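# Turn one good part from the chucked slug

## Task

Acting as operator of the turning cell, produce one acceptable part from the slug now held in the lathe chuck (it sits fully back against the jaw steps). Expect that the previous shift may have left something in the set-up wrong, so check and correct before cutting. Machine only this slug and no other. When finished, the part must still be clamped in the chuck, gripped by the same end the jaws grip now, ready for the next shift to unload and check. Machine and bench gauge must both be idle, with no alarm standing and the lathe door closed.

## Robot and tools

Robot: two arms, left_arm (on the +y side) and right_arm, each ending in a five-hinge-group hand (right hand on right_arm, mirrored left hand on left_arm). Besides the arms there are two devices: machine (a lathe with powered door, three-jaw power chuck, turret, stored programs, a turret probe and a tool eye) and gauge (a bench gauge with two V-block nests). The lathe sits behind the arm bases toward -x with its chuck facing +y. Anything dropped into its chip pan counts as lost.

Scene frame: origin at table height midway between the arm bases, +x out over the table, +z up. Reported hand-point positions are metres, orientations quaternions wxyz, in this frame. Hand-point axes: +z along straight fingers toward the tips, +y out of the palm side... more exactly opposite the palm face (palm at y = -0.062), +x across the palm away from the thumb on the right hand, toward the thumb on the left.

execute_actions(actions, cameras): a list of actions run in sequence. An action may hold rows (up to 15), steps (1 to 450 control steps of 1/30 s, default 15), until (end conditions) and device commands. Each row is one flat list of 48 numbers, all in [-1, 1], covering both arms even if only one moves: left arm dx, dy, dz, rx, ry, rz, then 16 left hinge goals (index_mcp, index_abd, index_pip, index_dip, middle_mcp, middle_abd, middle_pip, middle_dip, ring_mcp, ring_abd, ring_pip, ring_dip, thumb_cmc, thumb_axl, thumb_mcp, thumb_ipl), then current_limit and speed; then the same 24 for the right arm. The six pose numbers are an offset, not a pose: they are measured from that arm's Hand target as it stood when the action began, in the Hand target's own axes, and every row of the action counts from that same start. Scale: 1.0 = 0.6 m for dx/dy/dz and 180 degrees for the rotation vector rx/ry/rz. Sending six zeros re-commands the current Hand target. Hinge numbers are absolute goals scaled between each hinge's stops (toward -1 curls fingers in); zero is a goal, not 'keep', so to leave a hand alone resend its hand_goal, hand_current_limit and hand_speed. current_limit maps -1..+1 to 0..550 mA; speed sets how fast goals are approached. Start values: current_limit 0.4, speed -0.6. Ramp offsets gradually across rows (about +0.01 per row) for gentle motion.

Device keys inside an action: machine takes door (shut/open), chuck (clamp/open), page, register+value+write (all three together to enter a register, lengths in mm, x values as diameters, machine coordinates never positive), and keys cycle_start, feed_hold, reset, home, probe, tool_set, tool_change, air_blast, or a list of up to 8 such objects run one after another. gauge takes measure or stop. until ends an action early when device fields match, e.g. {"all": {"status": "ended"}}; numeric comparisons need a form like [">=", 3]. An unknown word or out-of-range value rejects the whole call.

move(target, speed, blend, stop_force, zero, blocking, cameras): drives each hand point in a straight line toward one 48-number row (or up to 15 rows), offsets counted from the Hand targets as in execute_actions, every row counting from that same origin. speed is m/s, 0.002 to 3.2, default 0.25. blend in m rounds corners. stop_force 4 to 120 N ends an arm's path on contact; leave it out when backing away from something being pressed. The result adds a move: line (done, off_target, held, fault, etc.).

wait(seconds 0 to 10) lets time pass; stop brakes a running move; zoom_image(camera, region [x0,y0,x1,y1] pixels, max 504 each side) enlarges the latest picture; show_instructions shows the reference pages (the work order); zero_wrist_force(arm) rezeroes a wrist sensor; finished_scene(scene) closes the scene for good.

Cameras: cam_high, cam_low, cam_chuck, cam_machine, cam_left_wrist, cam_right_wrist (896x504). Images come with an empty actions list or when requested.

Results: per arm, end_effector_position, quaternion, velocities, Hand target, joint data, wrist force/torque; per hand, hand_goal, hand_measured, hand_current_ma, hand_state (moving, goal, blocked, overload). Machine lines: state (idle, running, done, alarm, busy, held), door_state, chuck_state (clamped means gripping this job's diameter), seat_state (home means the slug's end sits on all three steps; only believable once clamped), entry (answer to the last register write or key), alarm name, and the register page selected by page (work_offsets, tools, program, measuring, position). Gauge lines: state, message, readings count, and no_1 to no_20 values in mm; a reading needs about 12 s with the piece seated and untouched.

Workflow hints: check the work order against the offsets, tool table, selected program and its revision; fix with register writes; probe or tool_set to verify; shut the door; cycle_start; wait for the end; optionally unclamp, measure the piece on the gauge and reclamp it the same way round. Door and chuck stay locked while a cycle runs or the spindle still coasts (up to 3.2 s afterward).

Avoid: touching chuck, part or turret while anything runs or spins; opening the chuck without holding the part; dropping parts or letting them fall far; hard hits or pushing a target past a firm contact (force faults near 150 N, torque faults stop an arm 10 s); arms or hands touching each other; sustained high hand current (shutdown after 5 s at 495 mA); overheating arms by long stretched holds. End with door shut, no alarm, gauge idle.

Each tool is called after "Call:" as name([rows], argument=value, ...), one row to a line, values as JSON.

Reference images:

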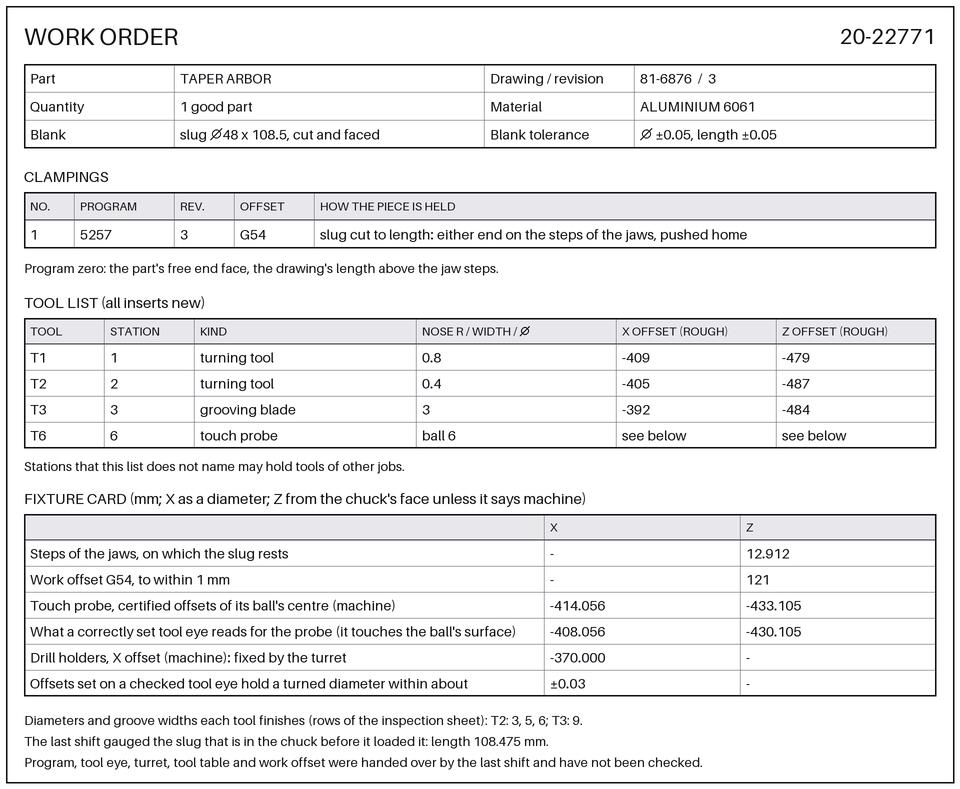

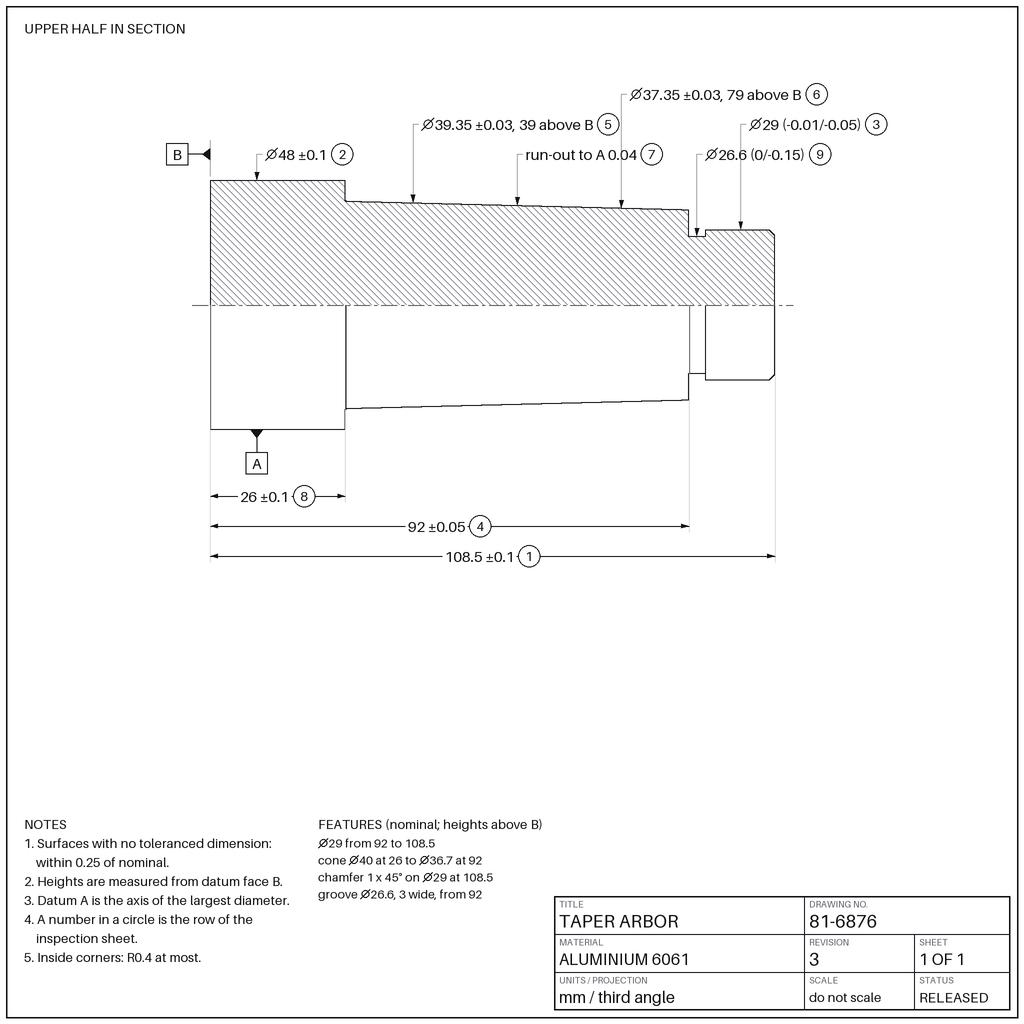

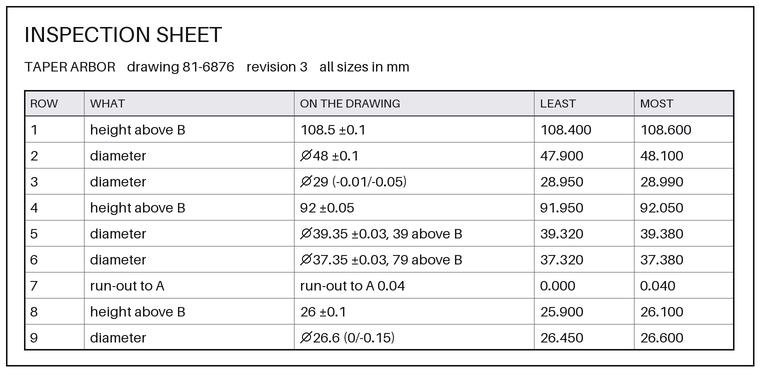

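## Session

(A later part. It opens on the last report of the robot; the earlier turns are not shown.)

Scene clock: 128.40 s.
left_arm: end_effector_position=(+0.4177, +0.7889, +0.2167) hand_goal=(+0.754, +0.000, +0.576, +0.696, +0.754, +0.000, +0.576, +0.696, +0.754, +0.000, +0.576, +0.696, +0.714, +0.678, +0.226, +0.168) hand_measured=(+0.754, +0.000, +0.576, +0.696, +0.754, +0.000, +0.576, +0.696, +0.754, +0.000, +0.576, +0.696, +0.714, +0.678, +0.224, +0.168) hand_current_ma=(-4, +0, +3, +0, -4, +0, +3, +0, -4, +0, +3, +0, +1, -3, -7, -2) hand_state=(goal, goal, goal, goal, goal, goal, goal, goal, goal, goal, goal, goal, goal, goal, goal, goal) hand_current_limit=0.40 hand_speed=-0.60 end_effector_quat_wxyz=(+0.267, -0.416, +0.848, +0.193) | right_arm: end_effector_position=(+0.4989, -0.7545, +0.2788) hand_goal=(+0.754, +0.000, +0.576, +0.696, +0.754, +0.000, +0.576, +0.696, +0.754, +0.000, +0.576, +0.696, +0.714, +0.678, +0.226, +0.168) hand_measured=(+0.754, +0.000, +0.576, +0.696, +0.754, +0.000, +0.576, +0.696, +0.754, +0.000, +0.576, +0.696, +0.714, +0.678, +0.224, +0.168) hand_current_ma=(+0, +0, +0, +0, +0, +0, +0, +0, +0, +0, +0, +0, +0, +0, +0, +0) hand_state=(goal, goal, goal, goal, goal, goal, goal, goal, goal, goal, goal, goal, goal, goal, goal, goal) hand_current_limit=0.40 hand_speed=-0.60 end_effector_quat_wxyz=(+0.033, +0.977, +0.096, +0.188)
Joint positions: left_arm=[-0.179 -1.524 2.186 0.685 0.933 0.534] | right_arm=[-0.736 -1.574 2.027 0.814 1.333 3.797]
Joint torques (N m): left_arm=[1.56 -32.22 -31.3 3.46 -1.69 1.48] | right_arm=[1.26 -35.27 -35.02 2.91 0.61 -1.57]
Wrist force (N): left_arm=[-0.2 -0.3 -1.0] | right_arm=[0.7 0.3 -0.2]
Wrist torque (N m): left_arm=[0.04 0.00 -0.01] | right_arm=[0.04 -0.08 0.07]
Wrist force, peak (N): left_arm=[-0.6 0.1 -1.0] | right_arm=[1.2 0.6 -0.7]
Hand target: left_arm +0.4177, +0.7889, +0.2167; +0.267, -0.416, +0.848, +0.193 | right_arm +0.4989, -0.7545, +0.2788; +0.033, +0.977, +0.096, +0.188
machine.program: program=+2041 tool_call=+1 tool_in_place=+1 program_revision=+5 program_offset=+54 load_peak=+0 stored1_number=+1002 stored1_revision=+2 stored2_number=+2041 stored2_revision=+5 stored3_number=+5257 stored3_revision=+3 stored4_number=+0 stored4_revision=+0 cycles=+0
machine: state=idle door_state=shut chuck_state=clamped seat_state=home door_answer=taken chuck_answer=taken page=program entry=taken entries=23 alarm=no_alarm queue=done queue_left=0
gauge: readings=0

Call:
execute_actions([
  {"machine":{"page":"measuring"}, "steps":1},
], cameras=["cam_machine"])

Call:
zoom_image(camera="cam_machine", region=[320, 50, 600, 280])

Scene clock: 134.97 s.
left_arm: end_effector_position=(+0.4177, +0.7889, +0.2167) hand_goal=(+0.754, +0.000, +0.576, +0.696, +0.754, +0.000, +0.576, +0.696, +0.754, +0.000, +0.576, +0.696, +0.714, +0.678, +0.226, +0.168) hand_measured=(+0.754, +0.000, +0.576, +0.696, +0.754, +0.000, +0.576, +0.696, +0.754, +0.000, +0.576, +0.696, +0.714, +0.678, +0.224, +0.168) hand_current_ma=(-4, +0, +3, +0, -4, +0, +3, +0, -4, +0, +3, +0, +1, -3, -7, -2) hand_state=(goal, goal, goal, goal, goal, goal, goal, goal, goal, goal, goal, goal, goal, goal, goal, goal) hand_current_limit=0.40 hand_speed=-0.60 end_effector_quat_wxyz=(+0.267, -0.416, +0.848, +0.193) | right_arm: end_effector_position=(+0.4989, -0.7545, +0.2788) hand_goal=(+0.754, +0.000, +0.576, +0.696, +0.754, +0.000, +0.576, +0.696, +0.754, +0.000, +0.576, +0.696, +0.714, +0.678, +0.226, +0.168) hand_measured=(+0.754, +0.000, +0.576, +0.696, +0.754, +0.000, +0.576, +0.696, +0.754, +0.000, +0.576, +0.696, +0.714, +0.678, +0.224, +0.168) hand_current_ma=(+0, +0, +0, +0, +0, +0, +0, +0, +0, +0, +0, +0, +0, +0, +0, +0) hand_state=(goal, goal, goal, goal, goal, goal, goal, goal, goal, goal, goal, goal, goal, goal, goal, goal) hand_current_limit=0.40 hand_speed=-0.60 end_effector_quat_wxyz=(+0.033, +0.977, +0.096, +0.188)
Joint positions: left_arm=[-0.179 -1.524 2.186 0.685 0.933 0.534] | right_arm=[-0.736 -1.574 2.027 0.814 1.333 3.797]
Joint torques (N m): left_arm=[1.63 -34.39 -30.43 3.22 -1.76 1.59] | right_arm=[1.4 -35.55 -36.13 3.04 1.03 -1.49]
Wrist force (N): left_arm=[0.1 -0.1 -0.5] | right_arm=[0.7 0.4 -0.2]
Wrist torque (N m): left_arm=[0.03 -0.03 0.02] | right_arm=[0.07 -0.09 0.08]
Wrist force, peak (N): left_arm=[-0.9 0.2 -0.8] | right_arm=[1.2 0.4 -0.5]
Hand target: left_arm +0.4177, +0.7889, +0.2167; +0.267, -0.416, +0.848, +0.193 | right_arm +0.4989, -0.7545, +0.2788; +0.033, +0.977, +0.096, +0.188
machine.measuring: probe_x=+70.000 probe_z=+30.000 probe_move_x=-30.000 probe_move_z=+0.000 probe_radius=+2.992 eye_x=+62.403 eye_z=+147.551 probe_touched=+0 probe_found_x=+0.000 probe_found_z=+0.000 set_x=-408.880 set_z=-478.949
machine: state=idle door_state=shut chuck_state=clamped seat_state=home door_answer=taken chuck_answer=taken page=measuring entry=taken entries=23 alarm=no_alarm queue=done queue_left=0
gauge: readings=0
Images, in order (width x height): cam_machine 896x504.

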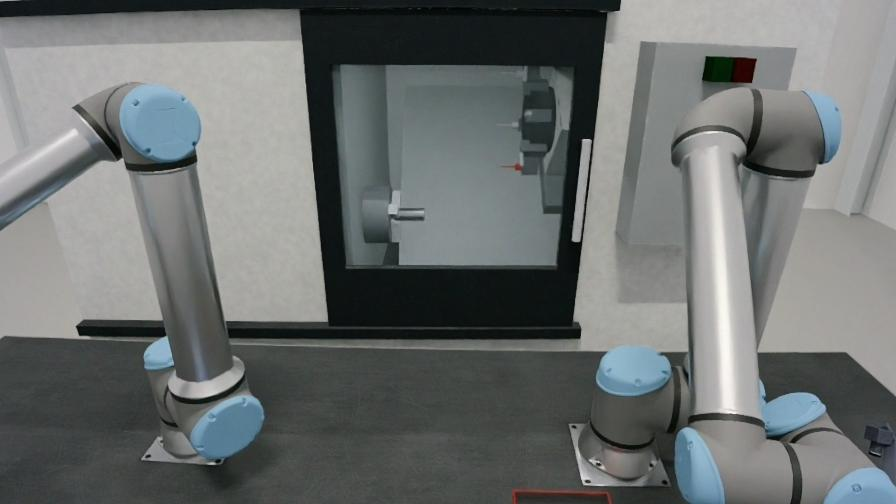

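Scaled by 1.800 from the camera's 896x504 image, which has a finer 1280x720 frame.

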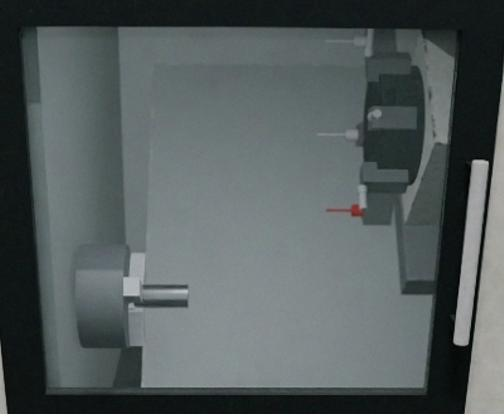

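Call:
execute_actions([
  {"machine": [{"register":"tool_call","value":2,"write":true},{"tool_change":true},{"tool_set":true}], "steps": 450, "until": {"machine":{"entries":["=",26],"queue":"done","state":"idle"}}},
  {"steps": 300, "until": {"machine":{"queue":"done","state":"idle"}}},
])

Call:
execute_actions([
  {"machine": [{"register":"tool_call","value":3,"write":true},{"tool_change":true},{"tool_set":true}], "steps": 450, "until": {"machine":{"entries":["=",29],"queue":"done","state":"idle"}}},
  {"steps": 300, "until": {"machine":{"queue":"done","state":"idle"}}},
])

Scene clock: 158.37 s.
left_arm: end_effector_position=(+0.4177, +0.7889, +0.2167) hand_goal=(+0.754, +0.000, +0.576, +0.696, +0.754, +0.000, +0.576, +0.696, +0.754, +0.000, +0.576, +0.696, +0.714, +0.678, +0.226, +0.168) hand_measured=(+0.754, +0.000, +0.576, +0.696, +0.754, +0.000, +0.576, +0.696, +0.754, +0.000, +0.576, +0.696, +0.714, +0.678, +0.224, +0.168) hand_current_ma=(-4, +0, +3, +0, -4, +0, +3, +0, -4, +0, +3, +0, +1, -3, -7, -2) hand_state=(goal, goal, goal, goal, goal, goal, goal, goal, goal, goal, goal, goal, goal, goal, goal, goal) hand_current_limit=0.40 hand_speed=-0.60 end_effector_quat_wxyz=(+0.267, -0.416, +0.848, +0.193) | right_arm: end_effector_position=(+0.4989, -0.7545, +0.2788) hand_goal=(+0.754, +0.000, +0.576, +0.696, +0.754, +0.000, +0.576, +0.696, +0.754, +0.000, +0.576, +0.696, +0.714, +0.678, +0.226, +0.168) hand_measured=(+0.754, +0.000, +0.576, +0.696, +0.754, +0.000, +0.576, +0.696, +0.754, +0.000, +0.576, +0.696, +0.714, +0.678, +0.224, +0.168) hand_current_ma=(+0, +0, +0, +0, +0, +0, +0, +0, +0, +0, +0, +0, +0, +0, +0, +0) hand_state=(goal, goal, goal, goal, goal, goal, goal, goal, goal, goal, goal, goal, goal, goal, goal, goal) hand_current_limit=0.40 hand_speed=-0.60 end_effector_quat_wxyz=(+0.033, +0.977, +0.096, +0.188)
Joint positions: left_arm=[-0.179 -1.524 2.186 0.685 0.933 0.534] | right_arm=[-0.736 -1.574 2.027 0.814 1.333 3.797]
Joint torques (N m): left_arm=[-1.36 -31.82 -30.49 3.21 -1.97 1.63] | right_arm=[2.22 -33.9 -35.52 3.15 0.87 -1.55]
Wrist force (N): left_arm=[-0.3 -0.2 -0.3] | right_arm=[0.7 0.2 -0.2]
Wrist torque (N m): left_arm=[0.00 0.03 -0.02] | right_arm=[0.04 -0.08 0.06]
Wrist force, peak (N): left_arm=[-0.6 -0.3 -1.1] | right_arm=[1.3 0.5 -0.4]
Hand target: left_arm +0.4177, +0.7889, +0.2167; +0.267, -0.416, +0.848, +0.193 | right_arm +0.4989, -0.7545, +0.2788; +0.033, +0.977, +0.096, +0.188
machine.measuring: probe_x=+70.000 probe_z=+30.000 probe_move_x=-30.000 probe_move_z=+0.000 probe_radius=+2.992 eye_x=+62.403 eye_z=+147.551 probe_touched=+0 probe_found_x=+0.000 probe_found_z=+0.000 set_x=-392.262 set_z=-484.495
machine: state=idle door_state=shut chuck_state=clamped seat_state=home door_answer=taken chuck_answer=taken page=measuring entry=taken entries=26 alarm=no_alarm queue=done queue_left=0
gauge: readings=0

Scene clock: 177.40 s.
left_arm: end_effector_position=(+0.4177, +0.7889, +0.2167) hand_goal=(+0.754, +0.000, +0.576, +0.696, +0.754, +0.000, +0.576, +0.696, +0.754, +0.000, +0.576, +0.696, +0.714, +0.678, +0.226, +0.168) hand_measured=(+0.754, +0.000, +0.576, +0.696, +0.754, +0.000, +0.576, +0.696, +0.754, +0.000, +0.576, +0.696, +0.714, +0.678, +0.224, +0.168) hand_current_ma=(-4, +0, +3, +0, -4, +0, +3, +0, -4, +0, +3, +0, +1, -3, -7, -2) hand_state=(goal, goal, goal, goal, goal, goal, goal, goal, goal, goal, goal, goal, goal, goal, goal, goal) hand_current_limit=0.40 hand_speed=-0.60 end_effector_quat_wxyz=(+0.267, -0.416, +0.848, +0.193) | right_arm: end_effector_position=(+0.4989, -0.7545, +0.2788) hand_goal=(+0.754, +0.000, +0.576, +0.696, +0.754, +0.000, +0.576, +0.696, +0.754, +0.000, +0.576, +0.696, +0.714, +0.678, +0.226, +0.168) hand_measured=(+0.754, +0.000, +0.576, +0.696, +0.754, +0.000, +0.576, +0.696, +0.754, +0.000, +0.576, +0.696, +0.714, +0.678, +0.224, +0.168) hand_current_ma=(+0, +0, +0, +0, +0, +0, +0, +0, +0, +0, +0, +0, +0, +0, +0, +0) hand_state=(goal, goal, goal, goal, goal, goal, goal, goal, goal, goal, goal, goal, goal, goal, goal, goal) hand_current_limit=0.40 hand_speed=-0.60 end_effector_quat_wxyz=(+0.033, +0.977, +0.096, +0.188)
Joint positions: left_arm=[-0.179 -1.524 2.186 0.685 0.933 0.534] | right_arm=[-0.736 -1.574 2.027 0.814 1.333 3.797]
Joint torques (N m): left_arm=[-0.98 -32.49 -30.35 3.04 -1.72 1.73] | right_arm=[1.02 -35.38 -36.52 3.36 0.7 -1.64]
Wrist force (N): left_arm=[-0.7 0.5 -0.5] | right_arm=[0.6 0.8 -0.5]
Wrist torque (N m): left_arm=[0.10 0.08 -0.07] | right_arm=[0.14 -0.07 0.08]
Wrist force, peak (N): left_arm=[-0.7 0.2 -1.0] | right_arm=[1.5 0.0 -0.3]
Hand target: left_arm +0.4177, +0.7889, +0.2167; +0.267, -0.416, +0.848, +0.193 | right_arm +0.4989, -0.7545, +0.2788; +0.033, +0.977, +0.096, +0.188
machine.measuring: probe_x=+70.000 probe_z=+30.000 probe_move_x=-30.000 probe_move_z=+0.000 probe_radius=+2.992 eye_x=+62.403 eye_z=+147.551 probe_touched=+0 probe_found_x=+0.000 probe_found_z=+0.000 set_x=-404.764 set_z=-487.176
machine: state=idle door_state=shut chuck_state=clamped seat_state=home door_answer=taken chuck_answer=taken page=measuring entry=taken entries=29 alarm=no_alarm queue=done queue_left=0
gauge: readings=0

Call:
execute_actions([
  {"machine": [{"page":"tools","register":"t2_station","value":3,"write":true},{"register":"t3_station","value":2,"write":true},{"register":"t2_x","value":-404.764,"write":true},{"register":"t2_x_wear","value":0.2,"write":true},{"register":"g54_z","value":121.412,"write":true},{"register":"program","value":5257,"write":true}], "steps": 60, "until": {"machine":{"queue":"done","entries":["=",35]}}},
])

Call:
execute_actions([
  {"machine": {"page":"program"}, "steps": 1},
])

Scene clock: 189.53 s.
left_arm: end_effector_position=(+0.4177, +0.7889, +0.2167) hand_goal=(+0.754, +0.000, +0.576, +0.696, +0.754, +0.000, +0.576, +0.696, +0.754, +0.000, +0.576, +0.696, +0.714, +0.678, +0.226, +0.168) hand_measured=(+0.754, +0.000, +0.576, +0.696, +0.754, +0.000, +0.576, +0.696, +0.754, +0.000, +0.576, +0.696, +0.714, +0.678, +0.224, +0.168) hand_current_ma=(-4, +0, +3, +0, -4, +0, +3, +0, -4, +0, +3, +0, +1, -3, -7, -2) hand_state=(goal, goal, goal, goal, goal, goal, goal, goal, goal, goal, goal, goal, goal, goal, goal, goal) hand_current_limit=0.40 hand_speed=-0.60 end_effector_quat_wxyz=(+0.267, -0.416, +0.848, +0.193) | right_arm: end_effector_position=(+0.4989, -0.7545, +0.2788) hand_goal=(+0.754, +0.000, +0.576, +0.696, +0.754, +0.000, +0.576, +0.696, +0.754, +0.000, +0.576, +0.696, +0.714, +0.678, +0.226, +0.168) hand_measured=(+0.754, +0.000, +0.576, +0.696, +0.754, +0.000, +0.576, +0.696, +0.754, +0.000, +0.576, +0.696, +0.714, +0.678, +0.224, +0.168) hand_current_ma=(+0, +0, +0, +0, +0, +0, +0, +0, +0, +0, +0, +0, +0, +0, +0, +0) hand_state=(goal, goal, goal, goal, goal, goal, goal, goal, goal, goal, goal, goal, goal, goal, goal, goal) hand_current_limit=0.40 hand_speed=-0.60 end_effector_quat_wxyz=(+0.033, +0.977, +0.096, +0.188)
Joint positions: left_arm=[-0.179 -1.524 2.186 0.685 0.933 0.534] | right_arm=[-0.736 -1.574 2.027 0.814 1.333 3.797]
Joint torques (N m): left_arm=[1.49 -31.49 -29.36 3.27 -1.35 1.65] | right_arm=[0.96 -35 -35.65 3.06 0.69 -1.52]
Wrist force (N): left_arm=[0.0 0.2 -0.4] | right_arm=[0.8 -0.4 -0.7]
Wrist torque (N m): left_arm=[0.06 0.00 -0.01] | right_arm=[0.01 -0.08 0.06]
Wrist force, peak (N): left_arm=[-0.9 0.3 -1.0] | right_arm=[1.2 0.4 -0.5]
Hand target: left_arm +0.4177, +0.7889, +0.2167; +0.267, -0.416, +0.848, +0.193 | right_arm +0.4989, -0.7545, +0.2788; +0.033, +0.977, +0.096, +0.188
machine.tools: t1_x=-408.886 t1_x_wear=+0.000 t1_z=-478.951 t1_z_wear=+0.000 t1_radius=+0.800 t1_station=+1.000 t2_x=-404.764 t2_x_wear=+0.200 t2_z=-487.177 t2_z_wear=+0.000 t2_radius=+0.400 t2_station=+3.000 t3_x=-392.254 t3_x_wear=+0.000 t3_z=-484.497 t3_z_wear=+0.000 t3_radius=+0.000 t3_station=+2.000 t4_x=-370.000 t4_x_wear=+0.000 t4_z=-426.296 t4_z_wear=+0.000 t4_radius=+0.000 t4_station=+4.000 t5_x=-397.288 t5_x_wear=+0.000 t5_z=-420.245 t5_z_wear=+0.000 t5_radius=+0.400 t5_station=+5.000 t6_x=-414.056 t6_x_wear=+0.000 t6_z=-433.105 t6_z_wear=+0.000 t6_radius=+3.000 t6_station=+6.000
machine: state=idle door_state=shut chuck_state=clamped seat_state=home door_answer=taken chuck_answer=taken page=tools entry=taken entries=35 alarm=no_alarm queue=done queue_left=0
gauge: readings=0

Scene clock: 189.77 s.
left_arm: end_effector_position=(+0.4177, +0.7889, +0.2167) hand_goal=(+0.754, +0.000, +0.576, +0.696, +0.754, +0.000, +0.576, +0.696, +0.754, +0.000, +0.576, +0.696, +0.714, +0.678, +0.226, +0.168) hand_measured=(+0.754, +0.000, +0.576, +0.696, +0.754, +0.000, +0.576, +0.696, +0.754, +0.000, +0.576, +0.696, +0.714, +0.678, +0.224, +0.168) hand_current_ma=(-4, +0, +3, +0, -4, +0, +3, +0, -4, +0, +3, +0, +1, -3, -7, -2) hand_state=(goal, goal, goal, goal, goal, goal, goal, goal, goal, goal, goal, goal, goal, goal, goal, goal) hand_current_limit=0.40 hand_speed=-0.60 end_effector_quat_wxyz=(+0.267, -0.416, +0.848, +0.193) | right_arm: end_effector_position=(+0.4989, -0.7545, +0.2788) hand_goal=(+0.754, +0.000, +0.576, +0.696, +0.754, +0.000, +0.576, +0.696, +0.754, +0.000, +0.576, +0.696, +0.714, +0.678, +0.226, +0.168) hand_measured=(+0.754, +0.000, +0.576, +0.696, +0.754, +0.000, +0.576, +0.696, +0.754, +0.000, +0.576, +0.696, +0.714, +0.678, +0.224, +0.168) hand_current_ma=(+0, +0, +0, +0, +0, +0, +0, +0, +0, +0, +0, +0, +0, +0, +0, +0) hand_state=(goal, goal, goal, goal, goal, goal, goal, goal, goal, goal, goal, goal, goal, goal, goal, goal) hand_current_limit=0.40 hand_speed=-0.60 end_effector_quat_wxyz=(+0.033, +0.977, +0.096, +0.188)
Joint positions: left_arm=[-0.179 -1.524 2.186 0.685 0.933 0.534] | right_arm=[-0.736 -1.574 2.027 0.814 1.333 3.797]
Joint torques (N m): left_arm=[-0.47 -32 -30.8 3.07 -1.81 1.85] | right_arm=[1.33 -34.63 -35.13 3.14 0.81 -1.43]
Wrist force (N): left_arm=[-0.4 -0.1 -0.5] | right_arm=[0.5 0.7 -0.6]
Wrist torque (N m): left_arm=[0.03 0.04 -0.03] | right_arm=[0.14 -0.05 0.05]
Wrist force, peak (N): left_arm=[-0.7 0.3 -0.3] | right_arm=[0.5 0.7 -0.6]
Hand target: left_arm +0.4177, +0.7889, +0.2167; +0.267, -0.416, +0.848, +0.193 | right_arm +0.4989, -0.7545, +0.2788; +0.033, +0.977, +0.096, +0.188
machine.program: program=+5257 tool_call=+3 tool_in_place=+3 program_revision=+3 program_offset=+54 load_peak=+0 stored1_number=+1002 stored1_revision=+2 stored2_number=+2041 stored2_revision=+5 stored3_number=+5257 stored3_revision=+3 stored4_number=+0 stored4_revision=+0 cycles=+0
machine: state=idle door_state=shut chuck_state=clamped seat_state=home door_answer=taken chuck_answer=taken page=program entry=taken entries=35 alarm=no_alarm queue=done queue_left=0
gauge: readings=0

Call:
execute_actions([
  {"machine": {"cycle_start":true}, "steps": 90},
  {"steps": 450, "until": {"machine":{"state":["!=","running"]}}},
  {"steps": 450, "until": {"machine":{"state":["!=","running"]}}},
  {"steps": 450, "until": {"machine":{"state":["!=","running"]}}},
  {"steps": 450, "until": {"machine":{"state":["!=","running"]}}},
  {"steps": 450, "until": {"machine":{"state":["!=","running"]}}},
  {"steps": 450, "until": {"machine":{"state":["!=","running"]}}},
], cameras=["cam_machine", "cam_chuck"])

Scene clock: 287.67 s.
left_arm: end_effector_position=(+0.4177, +0.7889, +0.2167) hand_goal=(+0.754, +0.000, +0.576, +0.696, +0.754, +0.000, +0.576, +0.696, +0.754, +0.000, +0.576, +0.696, +0.714, +0.678, +0.226, +0.168) hand_measured=(+0.754, +0.000, +0.576, +0.696, +0.754, +0.000, +0.576, +0.696, +0.754, +0.000, +0.576, +0.696, +0.714, +0.678, +0.224, +0.168) hand_current_ma=(-4, +0, +3, +0, -4, +0, +3, +0, -4, +0, +3, +0, +1, -3, -7, -2) hand_state=(goal, goal, goal, goal, goal, goal, goal, goal, goal, goal, goal, goal, goal, goal, goal, goal) hand_current_limit=0.40 hand_speed=-0.60 end_effector_quat_wxyz=(+0.267, -0.416, +0.848, +0.193) | right_arm: end_effector_position=(+0.4989, -0.7545, +0.2788) hand_goal=(+0.754, +0.000, +0.576, +0.696, +0.754, +0.000, +0.576, +0.696, +0.754, +0.000, +0.576, +0.696, +0.714, +0.678, +0.226, +0.168) hand_measured=(+0.754, +0.000, +0.576, +0.696, +0.754, +0.000, +0.576, +0.696, +0.754, +0.000, +0.576, +0.696, +0.714, +0.678, +0.224, +0.168) hand_current_ma=(+0, +0, +0, +0, +0, +0, +0, +0, +0, +0, +0, +0, +0, +0, +0, +0) hand_state=(goal, goal, goal, goal, goal, goal, goal, goal, goal, goal, goal, goal, goal, goal, goal, goal) hand_current_limit=0.40 hand_speed=-0.60 end_effector_quat_wxyz=(+0.033, +0.977, +0.096, +0.188)
Joint positions: left_arm=[-0.179 -1.524 2.186 0.685 0.933 0.534] | right_arm=[-0.736 -1.574 2.027 0.814 1.333 3.797]
Joint torques (N m): left_arm=[-0.79 -31.87 -29.54 3.36 -1.62 1.83] | right_arm=[0.63 -34.87 -38.07 3.29 0.77 -1.48]
Wrist force (N): left_arm=[-0.4 0.2 -0.9] | right_arm=[0.2 0.2 -0.6]
Wrist torque (N m): left_arm=[0.09 0.03 -0.03] | right_arm=[0.07 -0.01 0.03]
Wrist force, peak (N): left_arm=[-0.6 0.3 -1.1] | right_arm=[1.0 0.6 -1.0]
Hand target: left_arm +0.4177, +0.7889, +0.2167; +0.267, -0.416, +0.848, +0.193 | right_arm +0.4989, -0.7545, +0.2788; +0.033, +0.977, +0.096, +0.188
machine.program: program=+5257 tool_call=+3 tool_in_place=+2 program_revision=+3 program_offset=+54 load_peak=+10 stored1_number=+1002 stored1_revision=+2 stored2_number=+2041 stored2_revision=+5 stored3_number=+5257 stored3_revision=+3 stored4_number=+0 stored4_revision=+0 cycles=+0
machine: state=running door_state=shut chuck_state=clamped seat_state=home door_answer=taken chuck_answer=taken page=program entry=taken entries=36 alarm=no_alarm queue=running queue_left=0
gauge: readings=0
Images, in order (width x height): cam_chuck 896x504, cam_machine 896x504.

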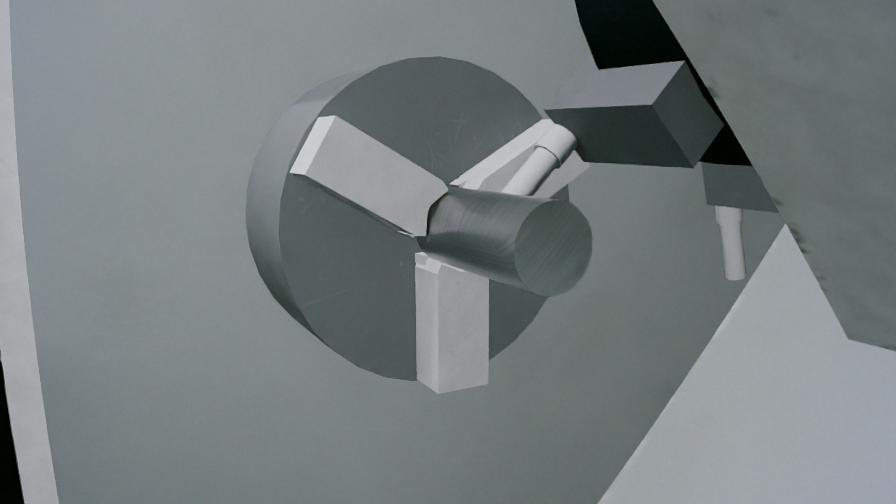

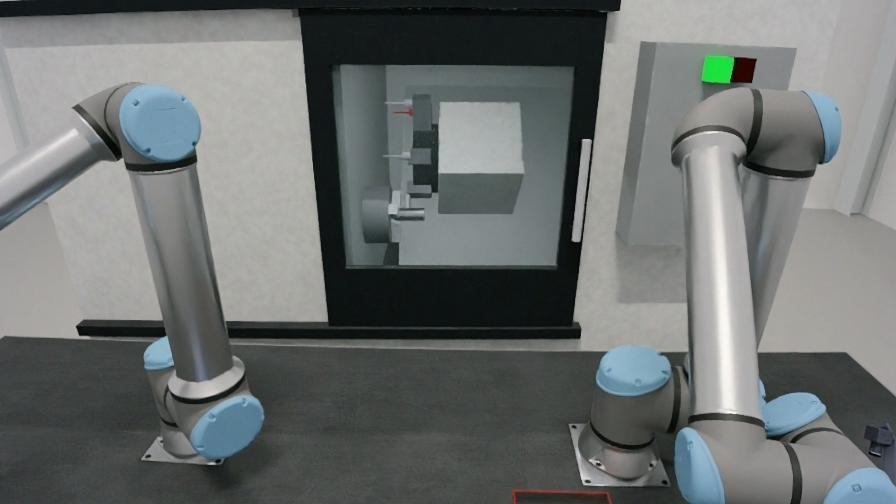

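Call:
execute_actions([
  {"steps": 450, "until": {"machine":{"state":["!=","running"]}}},
  {"steps": 450, "until": {"machine":{"state":["!=","running"]}}},
  {"steps": 450, "until": {"machine":{"state":["!=","running"]}}},
  {"steps": 450, "until": {"machine":{"state":["!=","running"]}}},
  {"steps": 450, "until": {"machine":{"state":["!=","running"]}}},
  {"steps": 450, "until": {"machine":{"state":["!=","running"]}}},
  {"steps": 450, "until": {"machine":{"state":["!=","running"]}}},
  {"steps": 450, "until": {"machine":{"state":["!=","running"]}}},
], cameras=["cam_machine"])

Scene clock: 342.50 s.
left_arm: end_effector_position=(+0.4177, +0.7889, +0.2167) hand_goal=(+0.754, +0.000, +0.576, +0.696, +0.754, +0.000, +0.576, +0.696, +0.754, +0.000, +0.576, +0.696, +0.714, +0.678, +0.226, +0.168) hand_measured=(+0.754, +0.000, +0.576, +0.696, +0.754, +0.000, +0.576, +0.696, +0.754, +0.000, +0.576, +0.696, +0.714, +0.678, +0.224, +0.168) hand_current_ma=(-4, +0, +3, +0, -4, +0, +3, +0, -4, +0, +3, +0, +1, -3, -7, -2) hand_state=(goal, goal, goal, goal, goal, goal, goal, goal, goal, goal, goal, goal, goal, goal, goal, goal) hand_current_limit=0.40 hand_speed=-0.60 end_effector_quat_wxyz=(+0.267, -0.416, +0.848, +0.193) | right_arm: end_effector_position=(+0.4989, -0.7545, +0.2788) hand_goal=(+0.754, +0.000, +0.576, +0.696, +0.754, +0.000, +0.576, +0.696, +0.754, +0.000, +0.576, +0.696, +0.714, +0.678, +0.226, +0.168) hand_measured=(+0.754, +0.000, +0.576, +0.696, +0.754, +0.000, +0.576, +0.696, +0.754, +0.000, +0.576, +0.696, +0.714, +0.678, +0.224, +0.168) hand_current_ma=(+0, +0, +0, +0, +0, +0, +0, +0, +0, +0, +0, +0, +0, +0, +0, +0) hand_state=(goal, goal, goal, goal, goal, goal, goal, goal, goal, goal, goal, goal, goal, goal, goal, goal) hand_current_limit=0.40 hand_speed=-0.60 end_effector_quat_wxyz=(+0.033, +0.977, +0.096, +0.188)
Joint positions: left_arm=[-0.179 -1.524 2.186 0.685 0.933 0.534] | right_arm=[-0.736 -1.574 2.027 0.814 1.333 3.797]
Joint torques (N m): left_arm=[-1.2 -32.96 -29.25 2.84 -1.39 1.47] | right_arm=[1.37 -34.64 -37.79 3.39 1.09 -1.43]
Wrist force (N): left_arm=[-0.4 -0.1 -0.6] | right_arm=[0.7 0.2 -0.5]
Wrist torque (N m): left_arm=[0.02 0.04 -0.03] | right_arm=[0.07 -0.07 0.07]
Wrist force, peak (N): left_arm=[-0.7 0.1 -1.1] | right_arm=[1.1 0.5 -1.2]
Hand target: left_arm +0.4177, +0.7889, +0.2167; +0.267, -0.416, +0.848, +0.193 | right_arm +0.4989, -0.7545, +0.2788; +0.033, +0.977, +0.096, +0.188
machine.program: program=+5257 tool_call=+3 tool_in_place=+3 program_revision=+3 program_offset=+54 load_peak=+10 stored1_number=+1002 stored1_revision=+2 stored2_number=+2041 stored2_revision=+5 stored3_number=+5257 stored3_revision=+3 stored4_number=+0 stored4_revision=+0 cycles=+1
machine: state=done door_state=shut chuck_state=clamped seat_state=home door_answer=taken chuck_answer=taken page=program entry=taken entries=36 alarm=no_alarm queue=done queue_left=0
gauge: readings=0
Images, in order (width x height): cam_machine 896x504.

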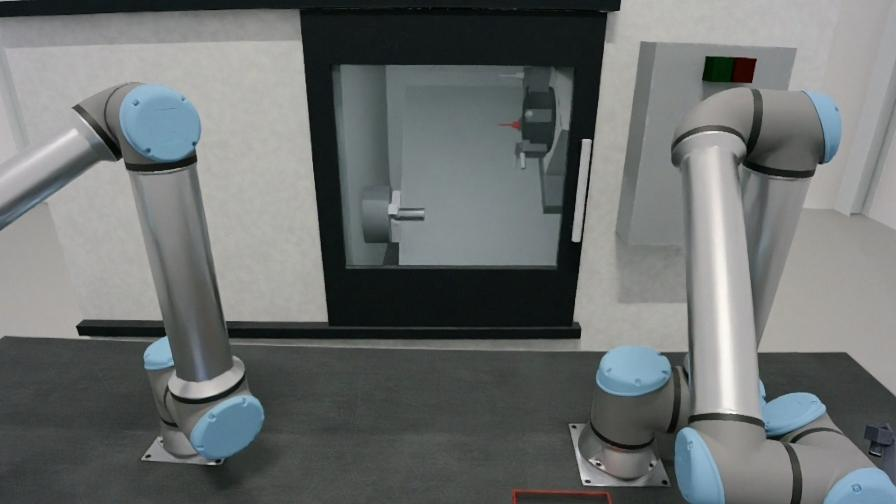

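Call:
execute_actions([
  {"machine":{"page":"measuring"}, "steps":1},
], cameras=["cam_chuck","cam_machine"])

Call:
zoom_image(camera="cam_machine", region=[340, 150, 480, 270])

Scene clock: 346.37 s.
left_arm: end_effector_position=(+0.4177, +0.7889, +0.2167) hand_goal=(+0.754, +0.000, +0.576, +0.696, +0.754, +0.000, +0.576, +0.696, +0.754, +0.000, +0.576, +0.696, +0.714, +0.678, +0.226, +0.168) hand_measured=(+0.754, +0.000, +0.576, +0.696, +0.754, +0.000, +0.576, +0.696, +0.754, +0.000, +0.576, +0.696, +0.714, +0.678, +0.224, +0.168) hand_current_ma=(-4, +0, +3, +0, -4, +0, +3, +0, -4, +0, +3, +0, +1, -3, -7, -2) hand_state=(goal, goal, goal, goal, goal, goal, goal, goal, goal, goal, goal, goal, goal, goal, goal, goal) hand_current_limit=0.40 hand_speed=-0.60 end_effector_quat_wxyz=(+0.267, -0.416, +0.848, +0.193) | right_arm: end_effector_position=(+0.4989, -0.7545, +0.2788) hand_goal=(+0.754, +0.000, +0.576, +0.696, +0.754, +0.000, +0.576, +0.696, +0.754, +0.000, +0.576, +0.696, +0.714, +0.678, +0.226, +0.168) hand_measured=(+0.754, +0.000, +0.576, +0.696, +0.754, +0.000, +0.576, +0.696, +0.754, +0.000, +0.576, +0.696, +0.714, +0.678, +0.224, +0.168) hand_current_ma=(+0, +0, +0, +0, +0, +0, +0, +0, +0, +0, +0, +0, +0, +0, +0, +0) hand_state=(goal, goal, goal, goal, goal, goal, goal, goal, goal, goal, goal, goal, goal, goal, goal, goal) hand_current_limit=0.40 hand_speed=-0.60 end_effector_quat_wxyz=(+0.033, +0.977, +0.096, +0.188)
Joint positions: left_arm=[-0.179 -1.524 2.186 0.685 0.933 0.534] | right_arm=[-0.736 -1.574 2.027 0.814 1.333 3.797]
Joint torques (N m): left_arm=[-1 -31.49 -29.66 2.62 -1.87 1.79] | right_arm=[1.63 -34.21 -38.87 3.36 0.77 -1.52]
Wrist force (N): left_arm=[-0.4 0.4 -0.6] | right_arm=[0.2 0.2 0.2]
Wrist torque (N m): left_arm=[0.09 0.04 -0.04] | right_arm=[0.01 -0.03 0.02]
Wrist force, peak (N): left_arm=[-0.5 0.3 -1.1] | right_arm=[1.1 0.1 -0.9]
Hand target: left_arm +0.4177, +0.7889, +0.2167; +0.267, -0.416, +0.848, +0.193 | right_arm +0.4989, -0.7545, +0.2788; +0.033, +0.977, +0.096, +0.188
machine.measuring: probe_x=+70.000 probe_z=+30.000 probe_move_x=-30.000 probe_move_z=+0.000 probe_radius=+2.992 eye_x=+62.403 eye_z=+147.551 probe_touched=+0 probe_found_x=+0.000 probe_found_z=+0.000 set_x=-404.764 set_z=-487.176
machine: state=done door_state=shut chuck_state=clamped seat_state=home door_answer=taken chuck_answer=taken page=measuring entry=taken entries=36 alarm=no_alarm queue=done queue_left=0
gauge: readings=0
Images, in order (width x height): cam_chuck 896x504, cam_machine 896x504.

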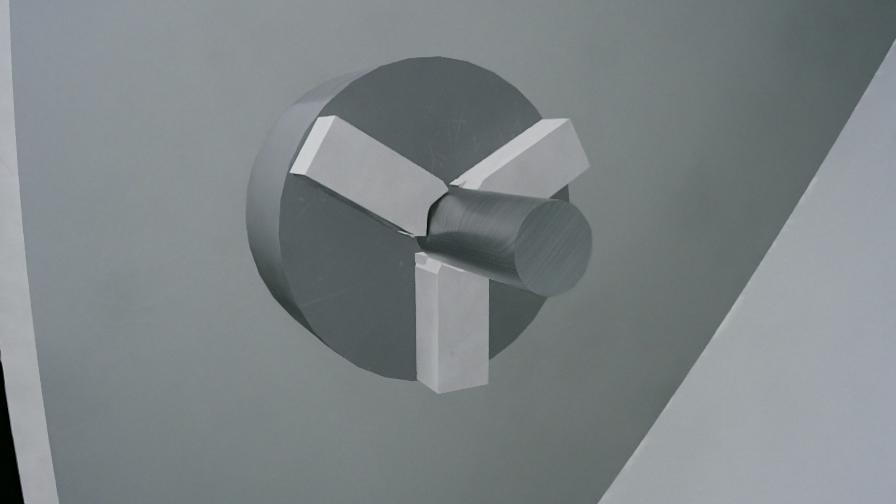

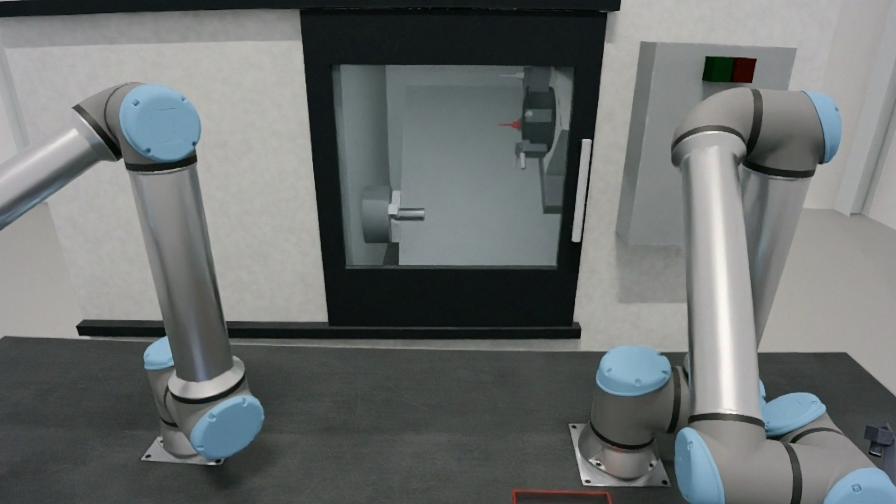

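Scaled by 3.600 from the camera's 896x504 image, which has a finer 1280x720 frame.

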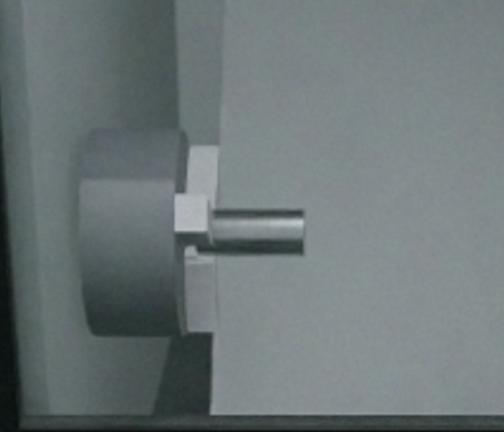

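Call:
execute_actions([
  {"machine": [{"register":"tool_call","value":6,"write":true},{"tool_change":true},{"register":"probe_x","value":70,"write":true},{"register":"probe_z","value":114,"write":true},{"register":"probe_move_z","value":0,"write":true},{"register":"probe_move_x","value":-50,"write":true},{"probe":true}], "steps": 450, "until": {"machine":{"entries":["=",43],"state":"idle"}}},
  {"steps": 450, "until": {"machine":{"queue":["!=","running"],"state":["!=","busy"]}}},
])

Scene clock: 364.70 s.
left_arm: end_effector_position=(+0.4177, +0.7889, +0.2167) hand_goal=(+0.754, +0.000, +0.576, +0.696, +0.754, +0.000, +0.576, +0.696, +0.754, +0.000, +0.576, +0.696, +0.714, +0.678, +0.226, +0.168) hand_measured=(+0.754, +0.000, +0.576, +0.696, +0.754, +0.000, +0.576, +0.696, +0.754, +0.000, +0.576, +0.696, +0.714, +0.678, +0.224, +0.168) hand_current_ma=(-4, +0, +3, +0, -4, +0, +3, +0, -4, +0, +3, +0, +1, -3, -7, -2) hand_state=(goal, goal, goal, goal, goal, goal, goal, goal, goal, goal, goal, goal, goal, goal, goal, goal) hand_current_limit=0.40 hand_speed=-0.60 end_effector_quat_wxyz=(+0.267, -0.416, +0.848, +0.193) | right_arm: end_effector_position=(+0.4989, -0.7545, +0.2788) hand_goal=(+0.754, +0.000, +0.576, +0.696, +0.754, +0.000, +0.576, +0.696, +0.754, +0.000, +0.576, +0.696, +0.714, +0.678, +0.226, +0.168) hand_measured=(+0.754, +0.000, +0.576, +0.696, +0.754, +0.000, +0.576, +0.696, +0.754, +0.000, +0.576, +0.696, +0.714, +0.678, +0.224, +0.168) hand_current_ma=(+0, +0, +0, +0, +0, +0, +0, +0, +0, +0, +0, +0, +0, +0, +0, +0) hand_state=(goal, goal, goal, goal, goal, goal, goal, goal, goal, goal, goal, goal, goal, goal, goal, goal) hand_current_limit=0.40 hand_speed=-0.60 end_effector_quat_wxyz=(+0.033, +0.977, +0.096, +0.188)
Joint positions: left_arm=[-0.179 -1.524 2.186 0.685 0.933 0.534] | right_arm=[-0.736 -1.574 2.027 0.814 1.333 3.797]
Joint torques (N m): left_arm=[-0.28 -30.97 -29.34 2.61 -1.67 1.79] | right_arm=[0.65 -35.9 -38.41 3.54 0.68 -1.4]
Wrist force (N): left_arm=[-0.1 -0.1 -0.6] | right_arm=[0.8 -0.4 -0.4]
Wrist torque (N m): left_arm=[0.04 0.01 0.00] | right_arm=[-0.03 -0.09 0.07]
Wrist force, peak (N): left_arm=[-0.5 0.3 -1.2] | right_arm=[1.2 0.6 -0.7]
Hand target: left_arm +0.4177, +0.7889, +0.2167; +0.267, -0.416, +0.848, +0.193 | right_arm +0.4989, -0.7545, +0.2788; +0.033, +0.977, +0.096, +0.188
machine.measuring: probe_x=+70.000 probe_z=+114.000 probe_move_x=-50.000 probe_move_z=+0.000 probe_radius=+2.992 eye_x=+62.403 eye_z=+147.551 probe_touched=+1 probe_found_x=+29.174 probe_found_z=+114.000 set_x=-404.764 set_z=-487.176
machine: state=done door_state=shut chuck_state=clamped seat_state=home door_answer=taken chuck_answer=taken page=measuring entry=taken entries=43 alarm=no_alarm queue=done queue_left=0
gauge: readings=0

Call:
execute_actions([
  {"machine": [{"register":"probe_z","value":91.912,"write":true},{"register":"probe_move_x","value":-45,"write":true},{"probe":true}], "steps": 450, "until": {"machine":{"entries":["=",46],"queue":["!=","running"],"state":["!=","busy"]}}},
])

Call:
execute_actions([
  {"machine": [{"register":"probe_z","value":51.912,"write":true},{"probe":true}], "steps": 450, "until": {"machine":{"entries":["=",48],"queue":["!=","running"],"state":["!=","busy"]}}},
])

Call:
execute_actions([
  {"machine": [{"register":"probe_z","value":116,"write":true},{"register":"probe_x","value":36,"write":true},{"register":"probe_move_z","value":-20,"write":true},{"register":"probe_move_x","value":0,"write":true},{"probe":true}], "steps": 450, "until": {"machine":{"entries":["=",53],"queue":["!=","running"],"state":["!=","busy"]}}},
])

Call:
execute_actions([
  {"machine": [{"register":"probe_z","value":55,"write":true},{"register":"probe_x","value":47,"write":true},{"probe":true}], "steps": 450, "until": {"machine":{"entries":["=",56],"queue":["!=","running"],"state":["!=","busy"]}}},
])

Scene clock: 383.40 s.
left_arm: end_effector_position=(+0.4177, +0.7889, +0.2167) hand_goal=(+0.754, +0.000, +0.576, +0.696, +0.754, +0.000, +0.576, +0.696, +0.754, +0.000, +0.576, +0.696, +0.714, +0.678, +0.226, +0.168) hand_measured=(+0.754, +0.000, +0.576, +0.696, +0.754, +0.000, +0.576, +0.696, +0.754, +0.000, +0.576, +0.696, +0.714, +0.678, +0.224, +0.168) hand_current_ma=(-4, +0, +3, +0, -4, +0, +3, +0, -4, +0, +3, +0, +1, -3, -7, -2) hand_state=(goal, goal, goal, goal, goal, goal, goal, goal, goal, goal, goal, goal, goal, goal, goal, goal) hand_current_limit=0.40 hand_speed=-0.60 end_effector_quat_wxyz=(+0.267, -0.416, +0.848, +0.193) | right_arm: end_effector_position=(+0.4989, -0.7545, +0.2788) hand_goal=(+0.754, +0.000, +0.576, +0.696, +0.754, +0.000, +0.576, +0.696, +0.754, +0.000, +0.576, +0.696, +0.714, +0.678, +0.226, +0.168) hand_measured=(+0.754, +0.000, +0.576, +0.696, +0.754, +0.000, +0.576, +0.696, +0.754, +0.000, +0.576, +0.696, +0.714, +0.678, +0.224, +0.168) hand_current_ma=(+0, +0, +0, +0, +0, +0, +0, +0, +0, +0, +0, +0, +0, +0, +0, +0) hand_state=(goal, goal, goal, goal, goal, goal, goal, goal, goal, goal, goal, goal, goal, goal, goal, goal) hand_current_limit=0.40 hand_speed=-0.60 end_effector_quat_wxyz=(+0.033, +0.977, +0.096, +0.188)
Joint positions: left_arm=[-0.179 -1.524 2.186 0.685 0.933 0.534] | right_arm=[-0.736 -1.574 2.027 0.814 1.333 3.797]
Joint torques (N m): left_arm=[-0.93 -30.5 -30.59 2.78 -1.55 2.1] | right_arm=[-0.01 -33.52 -38.8 3.55 0.99 -1.4]
Wrist force (N): left_arm=[-0.1 0.2 -0.6] | right_arm=[0.3 -0.4 -0.5]
Wrist torque (N m): left_arm=[0.08 0.00 -0.01] | right_arm=[-0.01 -0.03 0.03]
Wrist force, peak (N): left_arm=[-0.3 0.2 -1.3] | right_arm=[1.2 0.6 -0.9]
Hand target: left_arm +0.4177, +0.7889, +0.2167; +0.267, -0.416, +0.848, +0.193 | right_arm +0.4989, -0.7545, +0.2788; +0.033, +0.977, +0.096, +0.188
machine.measuring: probe_x=+70.000 probe_z=+91.912 probe_move_x=-45.000 probe_move_z=+0.000 probe_radius=+2.992 eye_x=+62.403 eye_z=+147.551 probe_touched=+1 probe_found_x=+37.561 probe_found_z=+91.912 set_x=-404.764 set_z=-487.176
machine: state=done door_state=shut chuck_state=clamped seat_state=home door_answer=taken chuck_answer=taken page=measuring entry=taken entries=46 alarm=no_alarm queue=done queue_left=0
gauge: readings=0

Scene clock: 390.03 s.
left_arm: end_effector_position=(+0.4177, +0.7889, +0.2167) hand_goal=(+0.754, +0.000, +0.576, +0.696, +0.754, +0.000, +0.576, +0.696, +0.754, +0.000, +0.576, +0.696, +0.714, +0.678, +0.226, +0.168) hand_measured=(+0.754, +0.000, +0.576, +0.696, +0.754, +0.000, +0.576, +0.696, +0.754, +0.000, +0.576, +0.696, +0.714, +0.678, +0.224, +0.168) hand_current_ma=(-4, +0, +3, +0, -4, +0, +3, +0, -4, +0, +3, +0, +1, -3, -7, -2) hand_state=(goal, goal, goal, goal, goal, goal, goal, goal, goal, goal, goal, goal, goal, goal, goal, goal) hand_current_limit=0.40 hand_speed=-0.60 end_effector_quat_wxyz=(+0.267, -0.416, +0.848, +0.193) | right_arm: end_effector_position=(+0.4989, -0.7545, +0.2788) hand_goal=(+0.754, +0.000, +0.576, +0.696, +0.754, +0.000, +0.576, +0.696, +0.754, +0.000, +0.576, +0.696, +0.714, +0.678, +0.226, +0.168) hand_measured=(+0.754, +0.000, +0.576, +0.696, +0.754, +0.000, +0.576, +0.696, +0.754, +0.000, +0.576, +0.696, +0.714, +0.678, +0.224, +0.168) hand_current_ma=(+0, +0, +0, +0, +0, +0, +0, +0, +0, +0, +0, +0, +0, +0, +0, +0) hand_state=(goal, goal, goal, goal, goal, goal, goal, goal, goal, goal, goal, goal, goal, goal, goal, goal) hand_current_limit=0.40 hand_speed=-0.60 end_effector_quat_wxyz=(+0.033, +0.977, +0.096, +0.188)
Joint positions: left_arm=[-0.179 -1.524 2.186 0.685 0.933 0.534] | right_arm=[-0.736 -1.574 2.027 0.814 1.333 3.797]
Joint torques (N m): left_arm=[-0.58 -32.05 -28.85 2.76 -1.56 1.47] | right_arm=[0.96 -33.84 -39.61 3.35 1.01 -1.55]
Wrist force (N): left_arm=[-0.1 0.1 -0.5] | right_arm=[0.4 0.4 -0.3]
Wrist torque (N m): left_arm=[0.05 0.01 -0.01] | right_arm=[0.07 -0.04 0.05]
Wrist force, peak (N): left_arm=[-0.5 0.4 -1.2] | right_arm=[0.7 0.6 -1.2]
Hand target: left_arm +0.4177, +0.7889, +0.2167; +0.267, -0.416, +0.848, +0.193 | right_arm +0.4989, -0.7545, +0.2788; +0.033, +0.977, +0.096, +0.188
machine.measuring: probe_x=+70.000 probe_z=+51.912 probe_move_x=-45.000 probe_move_z=+0.000 probe_radius=+2.992 eye_x=+62.403 eye_z=+147.551 probe_touched=+1 probe_found_x=+39.566 probe_found_z=+51.912 set_x=-404.764 set_z=-487.176
machine: state=done door_state=shut chuck_state=clamped seat_state=home door_answer=taken chuck_answer=taken page=measuring entry=taken entries=48 alarm=no_alarm queue=done queue_left=0
gauge: readings=0

Scene clock: 396.67 s.
left_arm: end_effector_position=(+0.4177, +0.7889, +0.2167) hand_goal=(+0.754, +0.000, +0.576, +0.696, +0.754, +0.000, +0.576, +0.696, +0.754, +0.000, +0.576, +0.696, +0.714, +0.678, +0.226, +0.168) hand_measured=(+0.754, +0.000, +0.576, +0.696, +0.754, +0.000, +0.576, +0.696, +0.754, +0.000, +0.576, +0.696, +0.714, +0.678, +0.224, +0.168) hand_current_ma=(-4, +0, +3, +0, -4, +0, +3, +0, -4, +0, +3, +0, +1, -3, -7, -2) hand_state=(goal, goal, goal, goal, goal, goal, goal, goal, goal, goal, goal, goal, goal, goal, goal, goal) hand_current_limit=0.40 hand_speed=-0.60 end_effector_quat_wxyz=(+0.267, -0.416, +0.848, +0.193) | right_arm: end_effector_position=(+0.4989, -0.7545, +0.2788) hand_goal=(+0.754, +0.000, +0.576, +0.696, +0.754, +0.000, +0.576, +0.696, +0.754, +0.000, +0.576, +0.696, +0.714, +0.678, +0.226, +0.168) hand_measured=(+0.754, +0.000, +0.576, +0.696, +0.754, +0.000, +0.576, +0.696, +0.754, +0.000, +0.576, +0.696, +0.714, +0.678, +0.224, +0.168) hand_current_ma=(+0, +0, +0, +0, +0, +0, +0, +0, +0, +0, +0, +0, +0, +0, +0, +0) hand_state=(goal, goal, goal, goal, goal, goal, goal, goal, goal, goal, goal, goal, goal, goal, goal, goal) hand_current_limit=0.40 hand_speed=-0.60 end_effector_quat_wxyz=(+0.033, +0.977, +0.096, +0.188)
Joint positions: left_arm=[-0.179 -1.524 2.186 0.685 0.933 0.534] | right_arm=[-0.736 -1.574 2.027 0.814 1.333 3.797]
Joint torques (N m): left_arm=[-0.2 -34.91 -29.49 2.66 -1.45 1.89] | right_arm=[1.49 -35.24 -38.41 3.51 0.88 -1.57]
Wrist force (N): left_arm=[0.1 0.2 -0.8] | right_arm=[1.1 0.2 -0.8]
Wrist torque (N m): left_arm=[0.08 -0.02 0.01] | right_arm=[0.08 -0.13 0.11]
Wrist force, peak (N): left_arm=[-0.6 0.7 -1.1] | right_arm=[1.1 0.2 -0.8]
Hand target: left_arm +0.4177, +0.7889, +0.2167; +0.267, -0.416, +0.848, +0.193 | right_arm +0.4989, -0.7545, +0.2788; +0.033, +0.977, +0.096, +0.188
machine.measuring: probe_x=+36.000 probe_z=+116.000 probe_move_x=+0.000 probe_move_z=-20.000 probe_radius=+2.992 eye_x=+62.403 eye_z=+147.551 probe_touched=+1 probe_found_x=+36.000 probe_found_z=+104.906 set_x=-404.764 set_z=-487.176
machine: state=done door_state=shut chuck_state=clamped seat_state=home door_answer=taken chuck_answer=taken page=measuring entry=taken entries=53 alarm=no_alarm queue=done queue_left=0
gauge: readings=0

Scene clock: 403.77 s.
left_arm: end_effector_position=(+0.4177, +0.7889, +0.2167) hand_goal=(+0.754, +0.000, +0.576, +0.696, +0.754, +0.000, +0.576, +0.696, +0.754, +0.000, +0.576, +0.696, +0.714, +0.678, +0.226, +0.168) hand_measured=(+0.754, +0.000, +0.576, +0.696, +0.754, +0.000, +0.576, +0.696, +0.754, +0.000, +0.576, +0.696, +0.714, +0.678, +0.224, +0.168) hand_current_ma=(-4, +0, +3, +0, -4, +0, +3, +0, -4, +0, +3, +0, +1, -3, -7, -2) hand_state=(goal, goal, goal, goal, goal, goal, goal, goal, goal, goal, goal, goal, goal, goal, goal, goal) hand_current_limit=0.40 hand_speed=-0.60 end_effector_quat_wxyz=(+0.267, -0.416, +0.848, +0.193) | right_arm: end_effector_position=(+0.4989, -0.7545, +0.2788) hand_goal=(+0.754, +0.000, +0.576, +0.696, +0.754, +0.000, +0.576, +0.696, +0.754, +0.000, +0.576, +0.696, +0.714, +0.678, +0.226, +0.168) hand_measured=(+0.754, +0.000, +0.576, +0.696, +0.754, +0.000, +0.576, +0.696, +0.754, +0.000, +0.576, +0.696, +0.714, +0.678, +0.224, +0.168) hand_current_ma=(+0, +0, +0, +0, +0, +0, +0, +0, +0, +0, +0, +0, +0, +0, +0, +0) hand_state=(goal, goal, goal, goal, goal, goal, goal, goal, goal, goal, goal, goal, goal, goal, goal, goal) hand_current_limit=0.40 hand_speed=-0.60 end_effector_quat_wxyz=(+0.033, +0.977, +0.096, +0.188)
Joint positions: left_arm=[-0.179 -1.524 2.186 0.685 0.933 0.534] | right_arm=[-0.736 -1.574 2.027 0.814 1.333 3.797]
Joint torques (N m): left_arm=[-1.35 -32.14 -29.73 2.82 -1.64 1.51] | right_arm=[0.77 -34.41 -39.67 3.73 0.5 -1.15]
Wrist force (N): left_arm=[-0.4 0.3 -0.6] | right_arm=[0.8 0.2 -0.4]
Wrist torque (N m): left_arm=[0.08 0.04 -0.04] | right_arm=[0.04 -0.09 0.08]
Wrist force, peak (N): left_arm=[-0.5 -0.1 -1.2] | right_arm=[1.1 0.4 -0.7]
Hand target: left_arm +0.4177, +0.7889, +0.2167; +0.267, -0.416, +0.848, +0.193 | right_arm +0.4989, -0.7545, +0.2788; +0.033, +0.977, +0.096, +0.188
machine.measuring: probe_x=+47.000 probe_z=+55.000 probe_move_x=+0.000 probe_move_z=-20.000 probe_radius=+2.992 eye_x=+62.403 eye_z=+147.551 probe_touched=+1 probe_found_x=+47.000 probe_found_z=+38.912 set_x=-404.764 set_z=-487.176
machine: state=done door_state=shut chuck_state=clamped seat_state=home door_answer=taken chuck_answer=taken page=measuring entry=taken entries=56 alarm=no_alarm queue=done queue_left=0
gauge: readings=0


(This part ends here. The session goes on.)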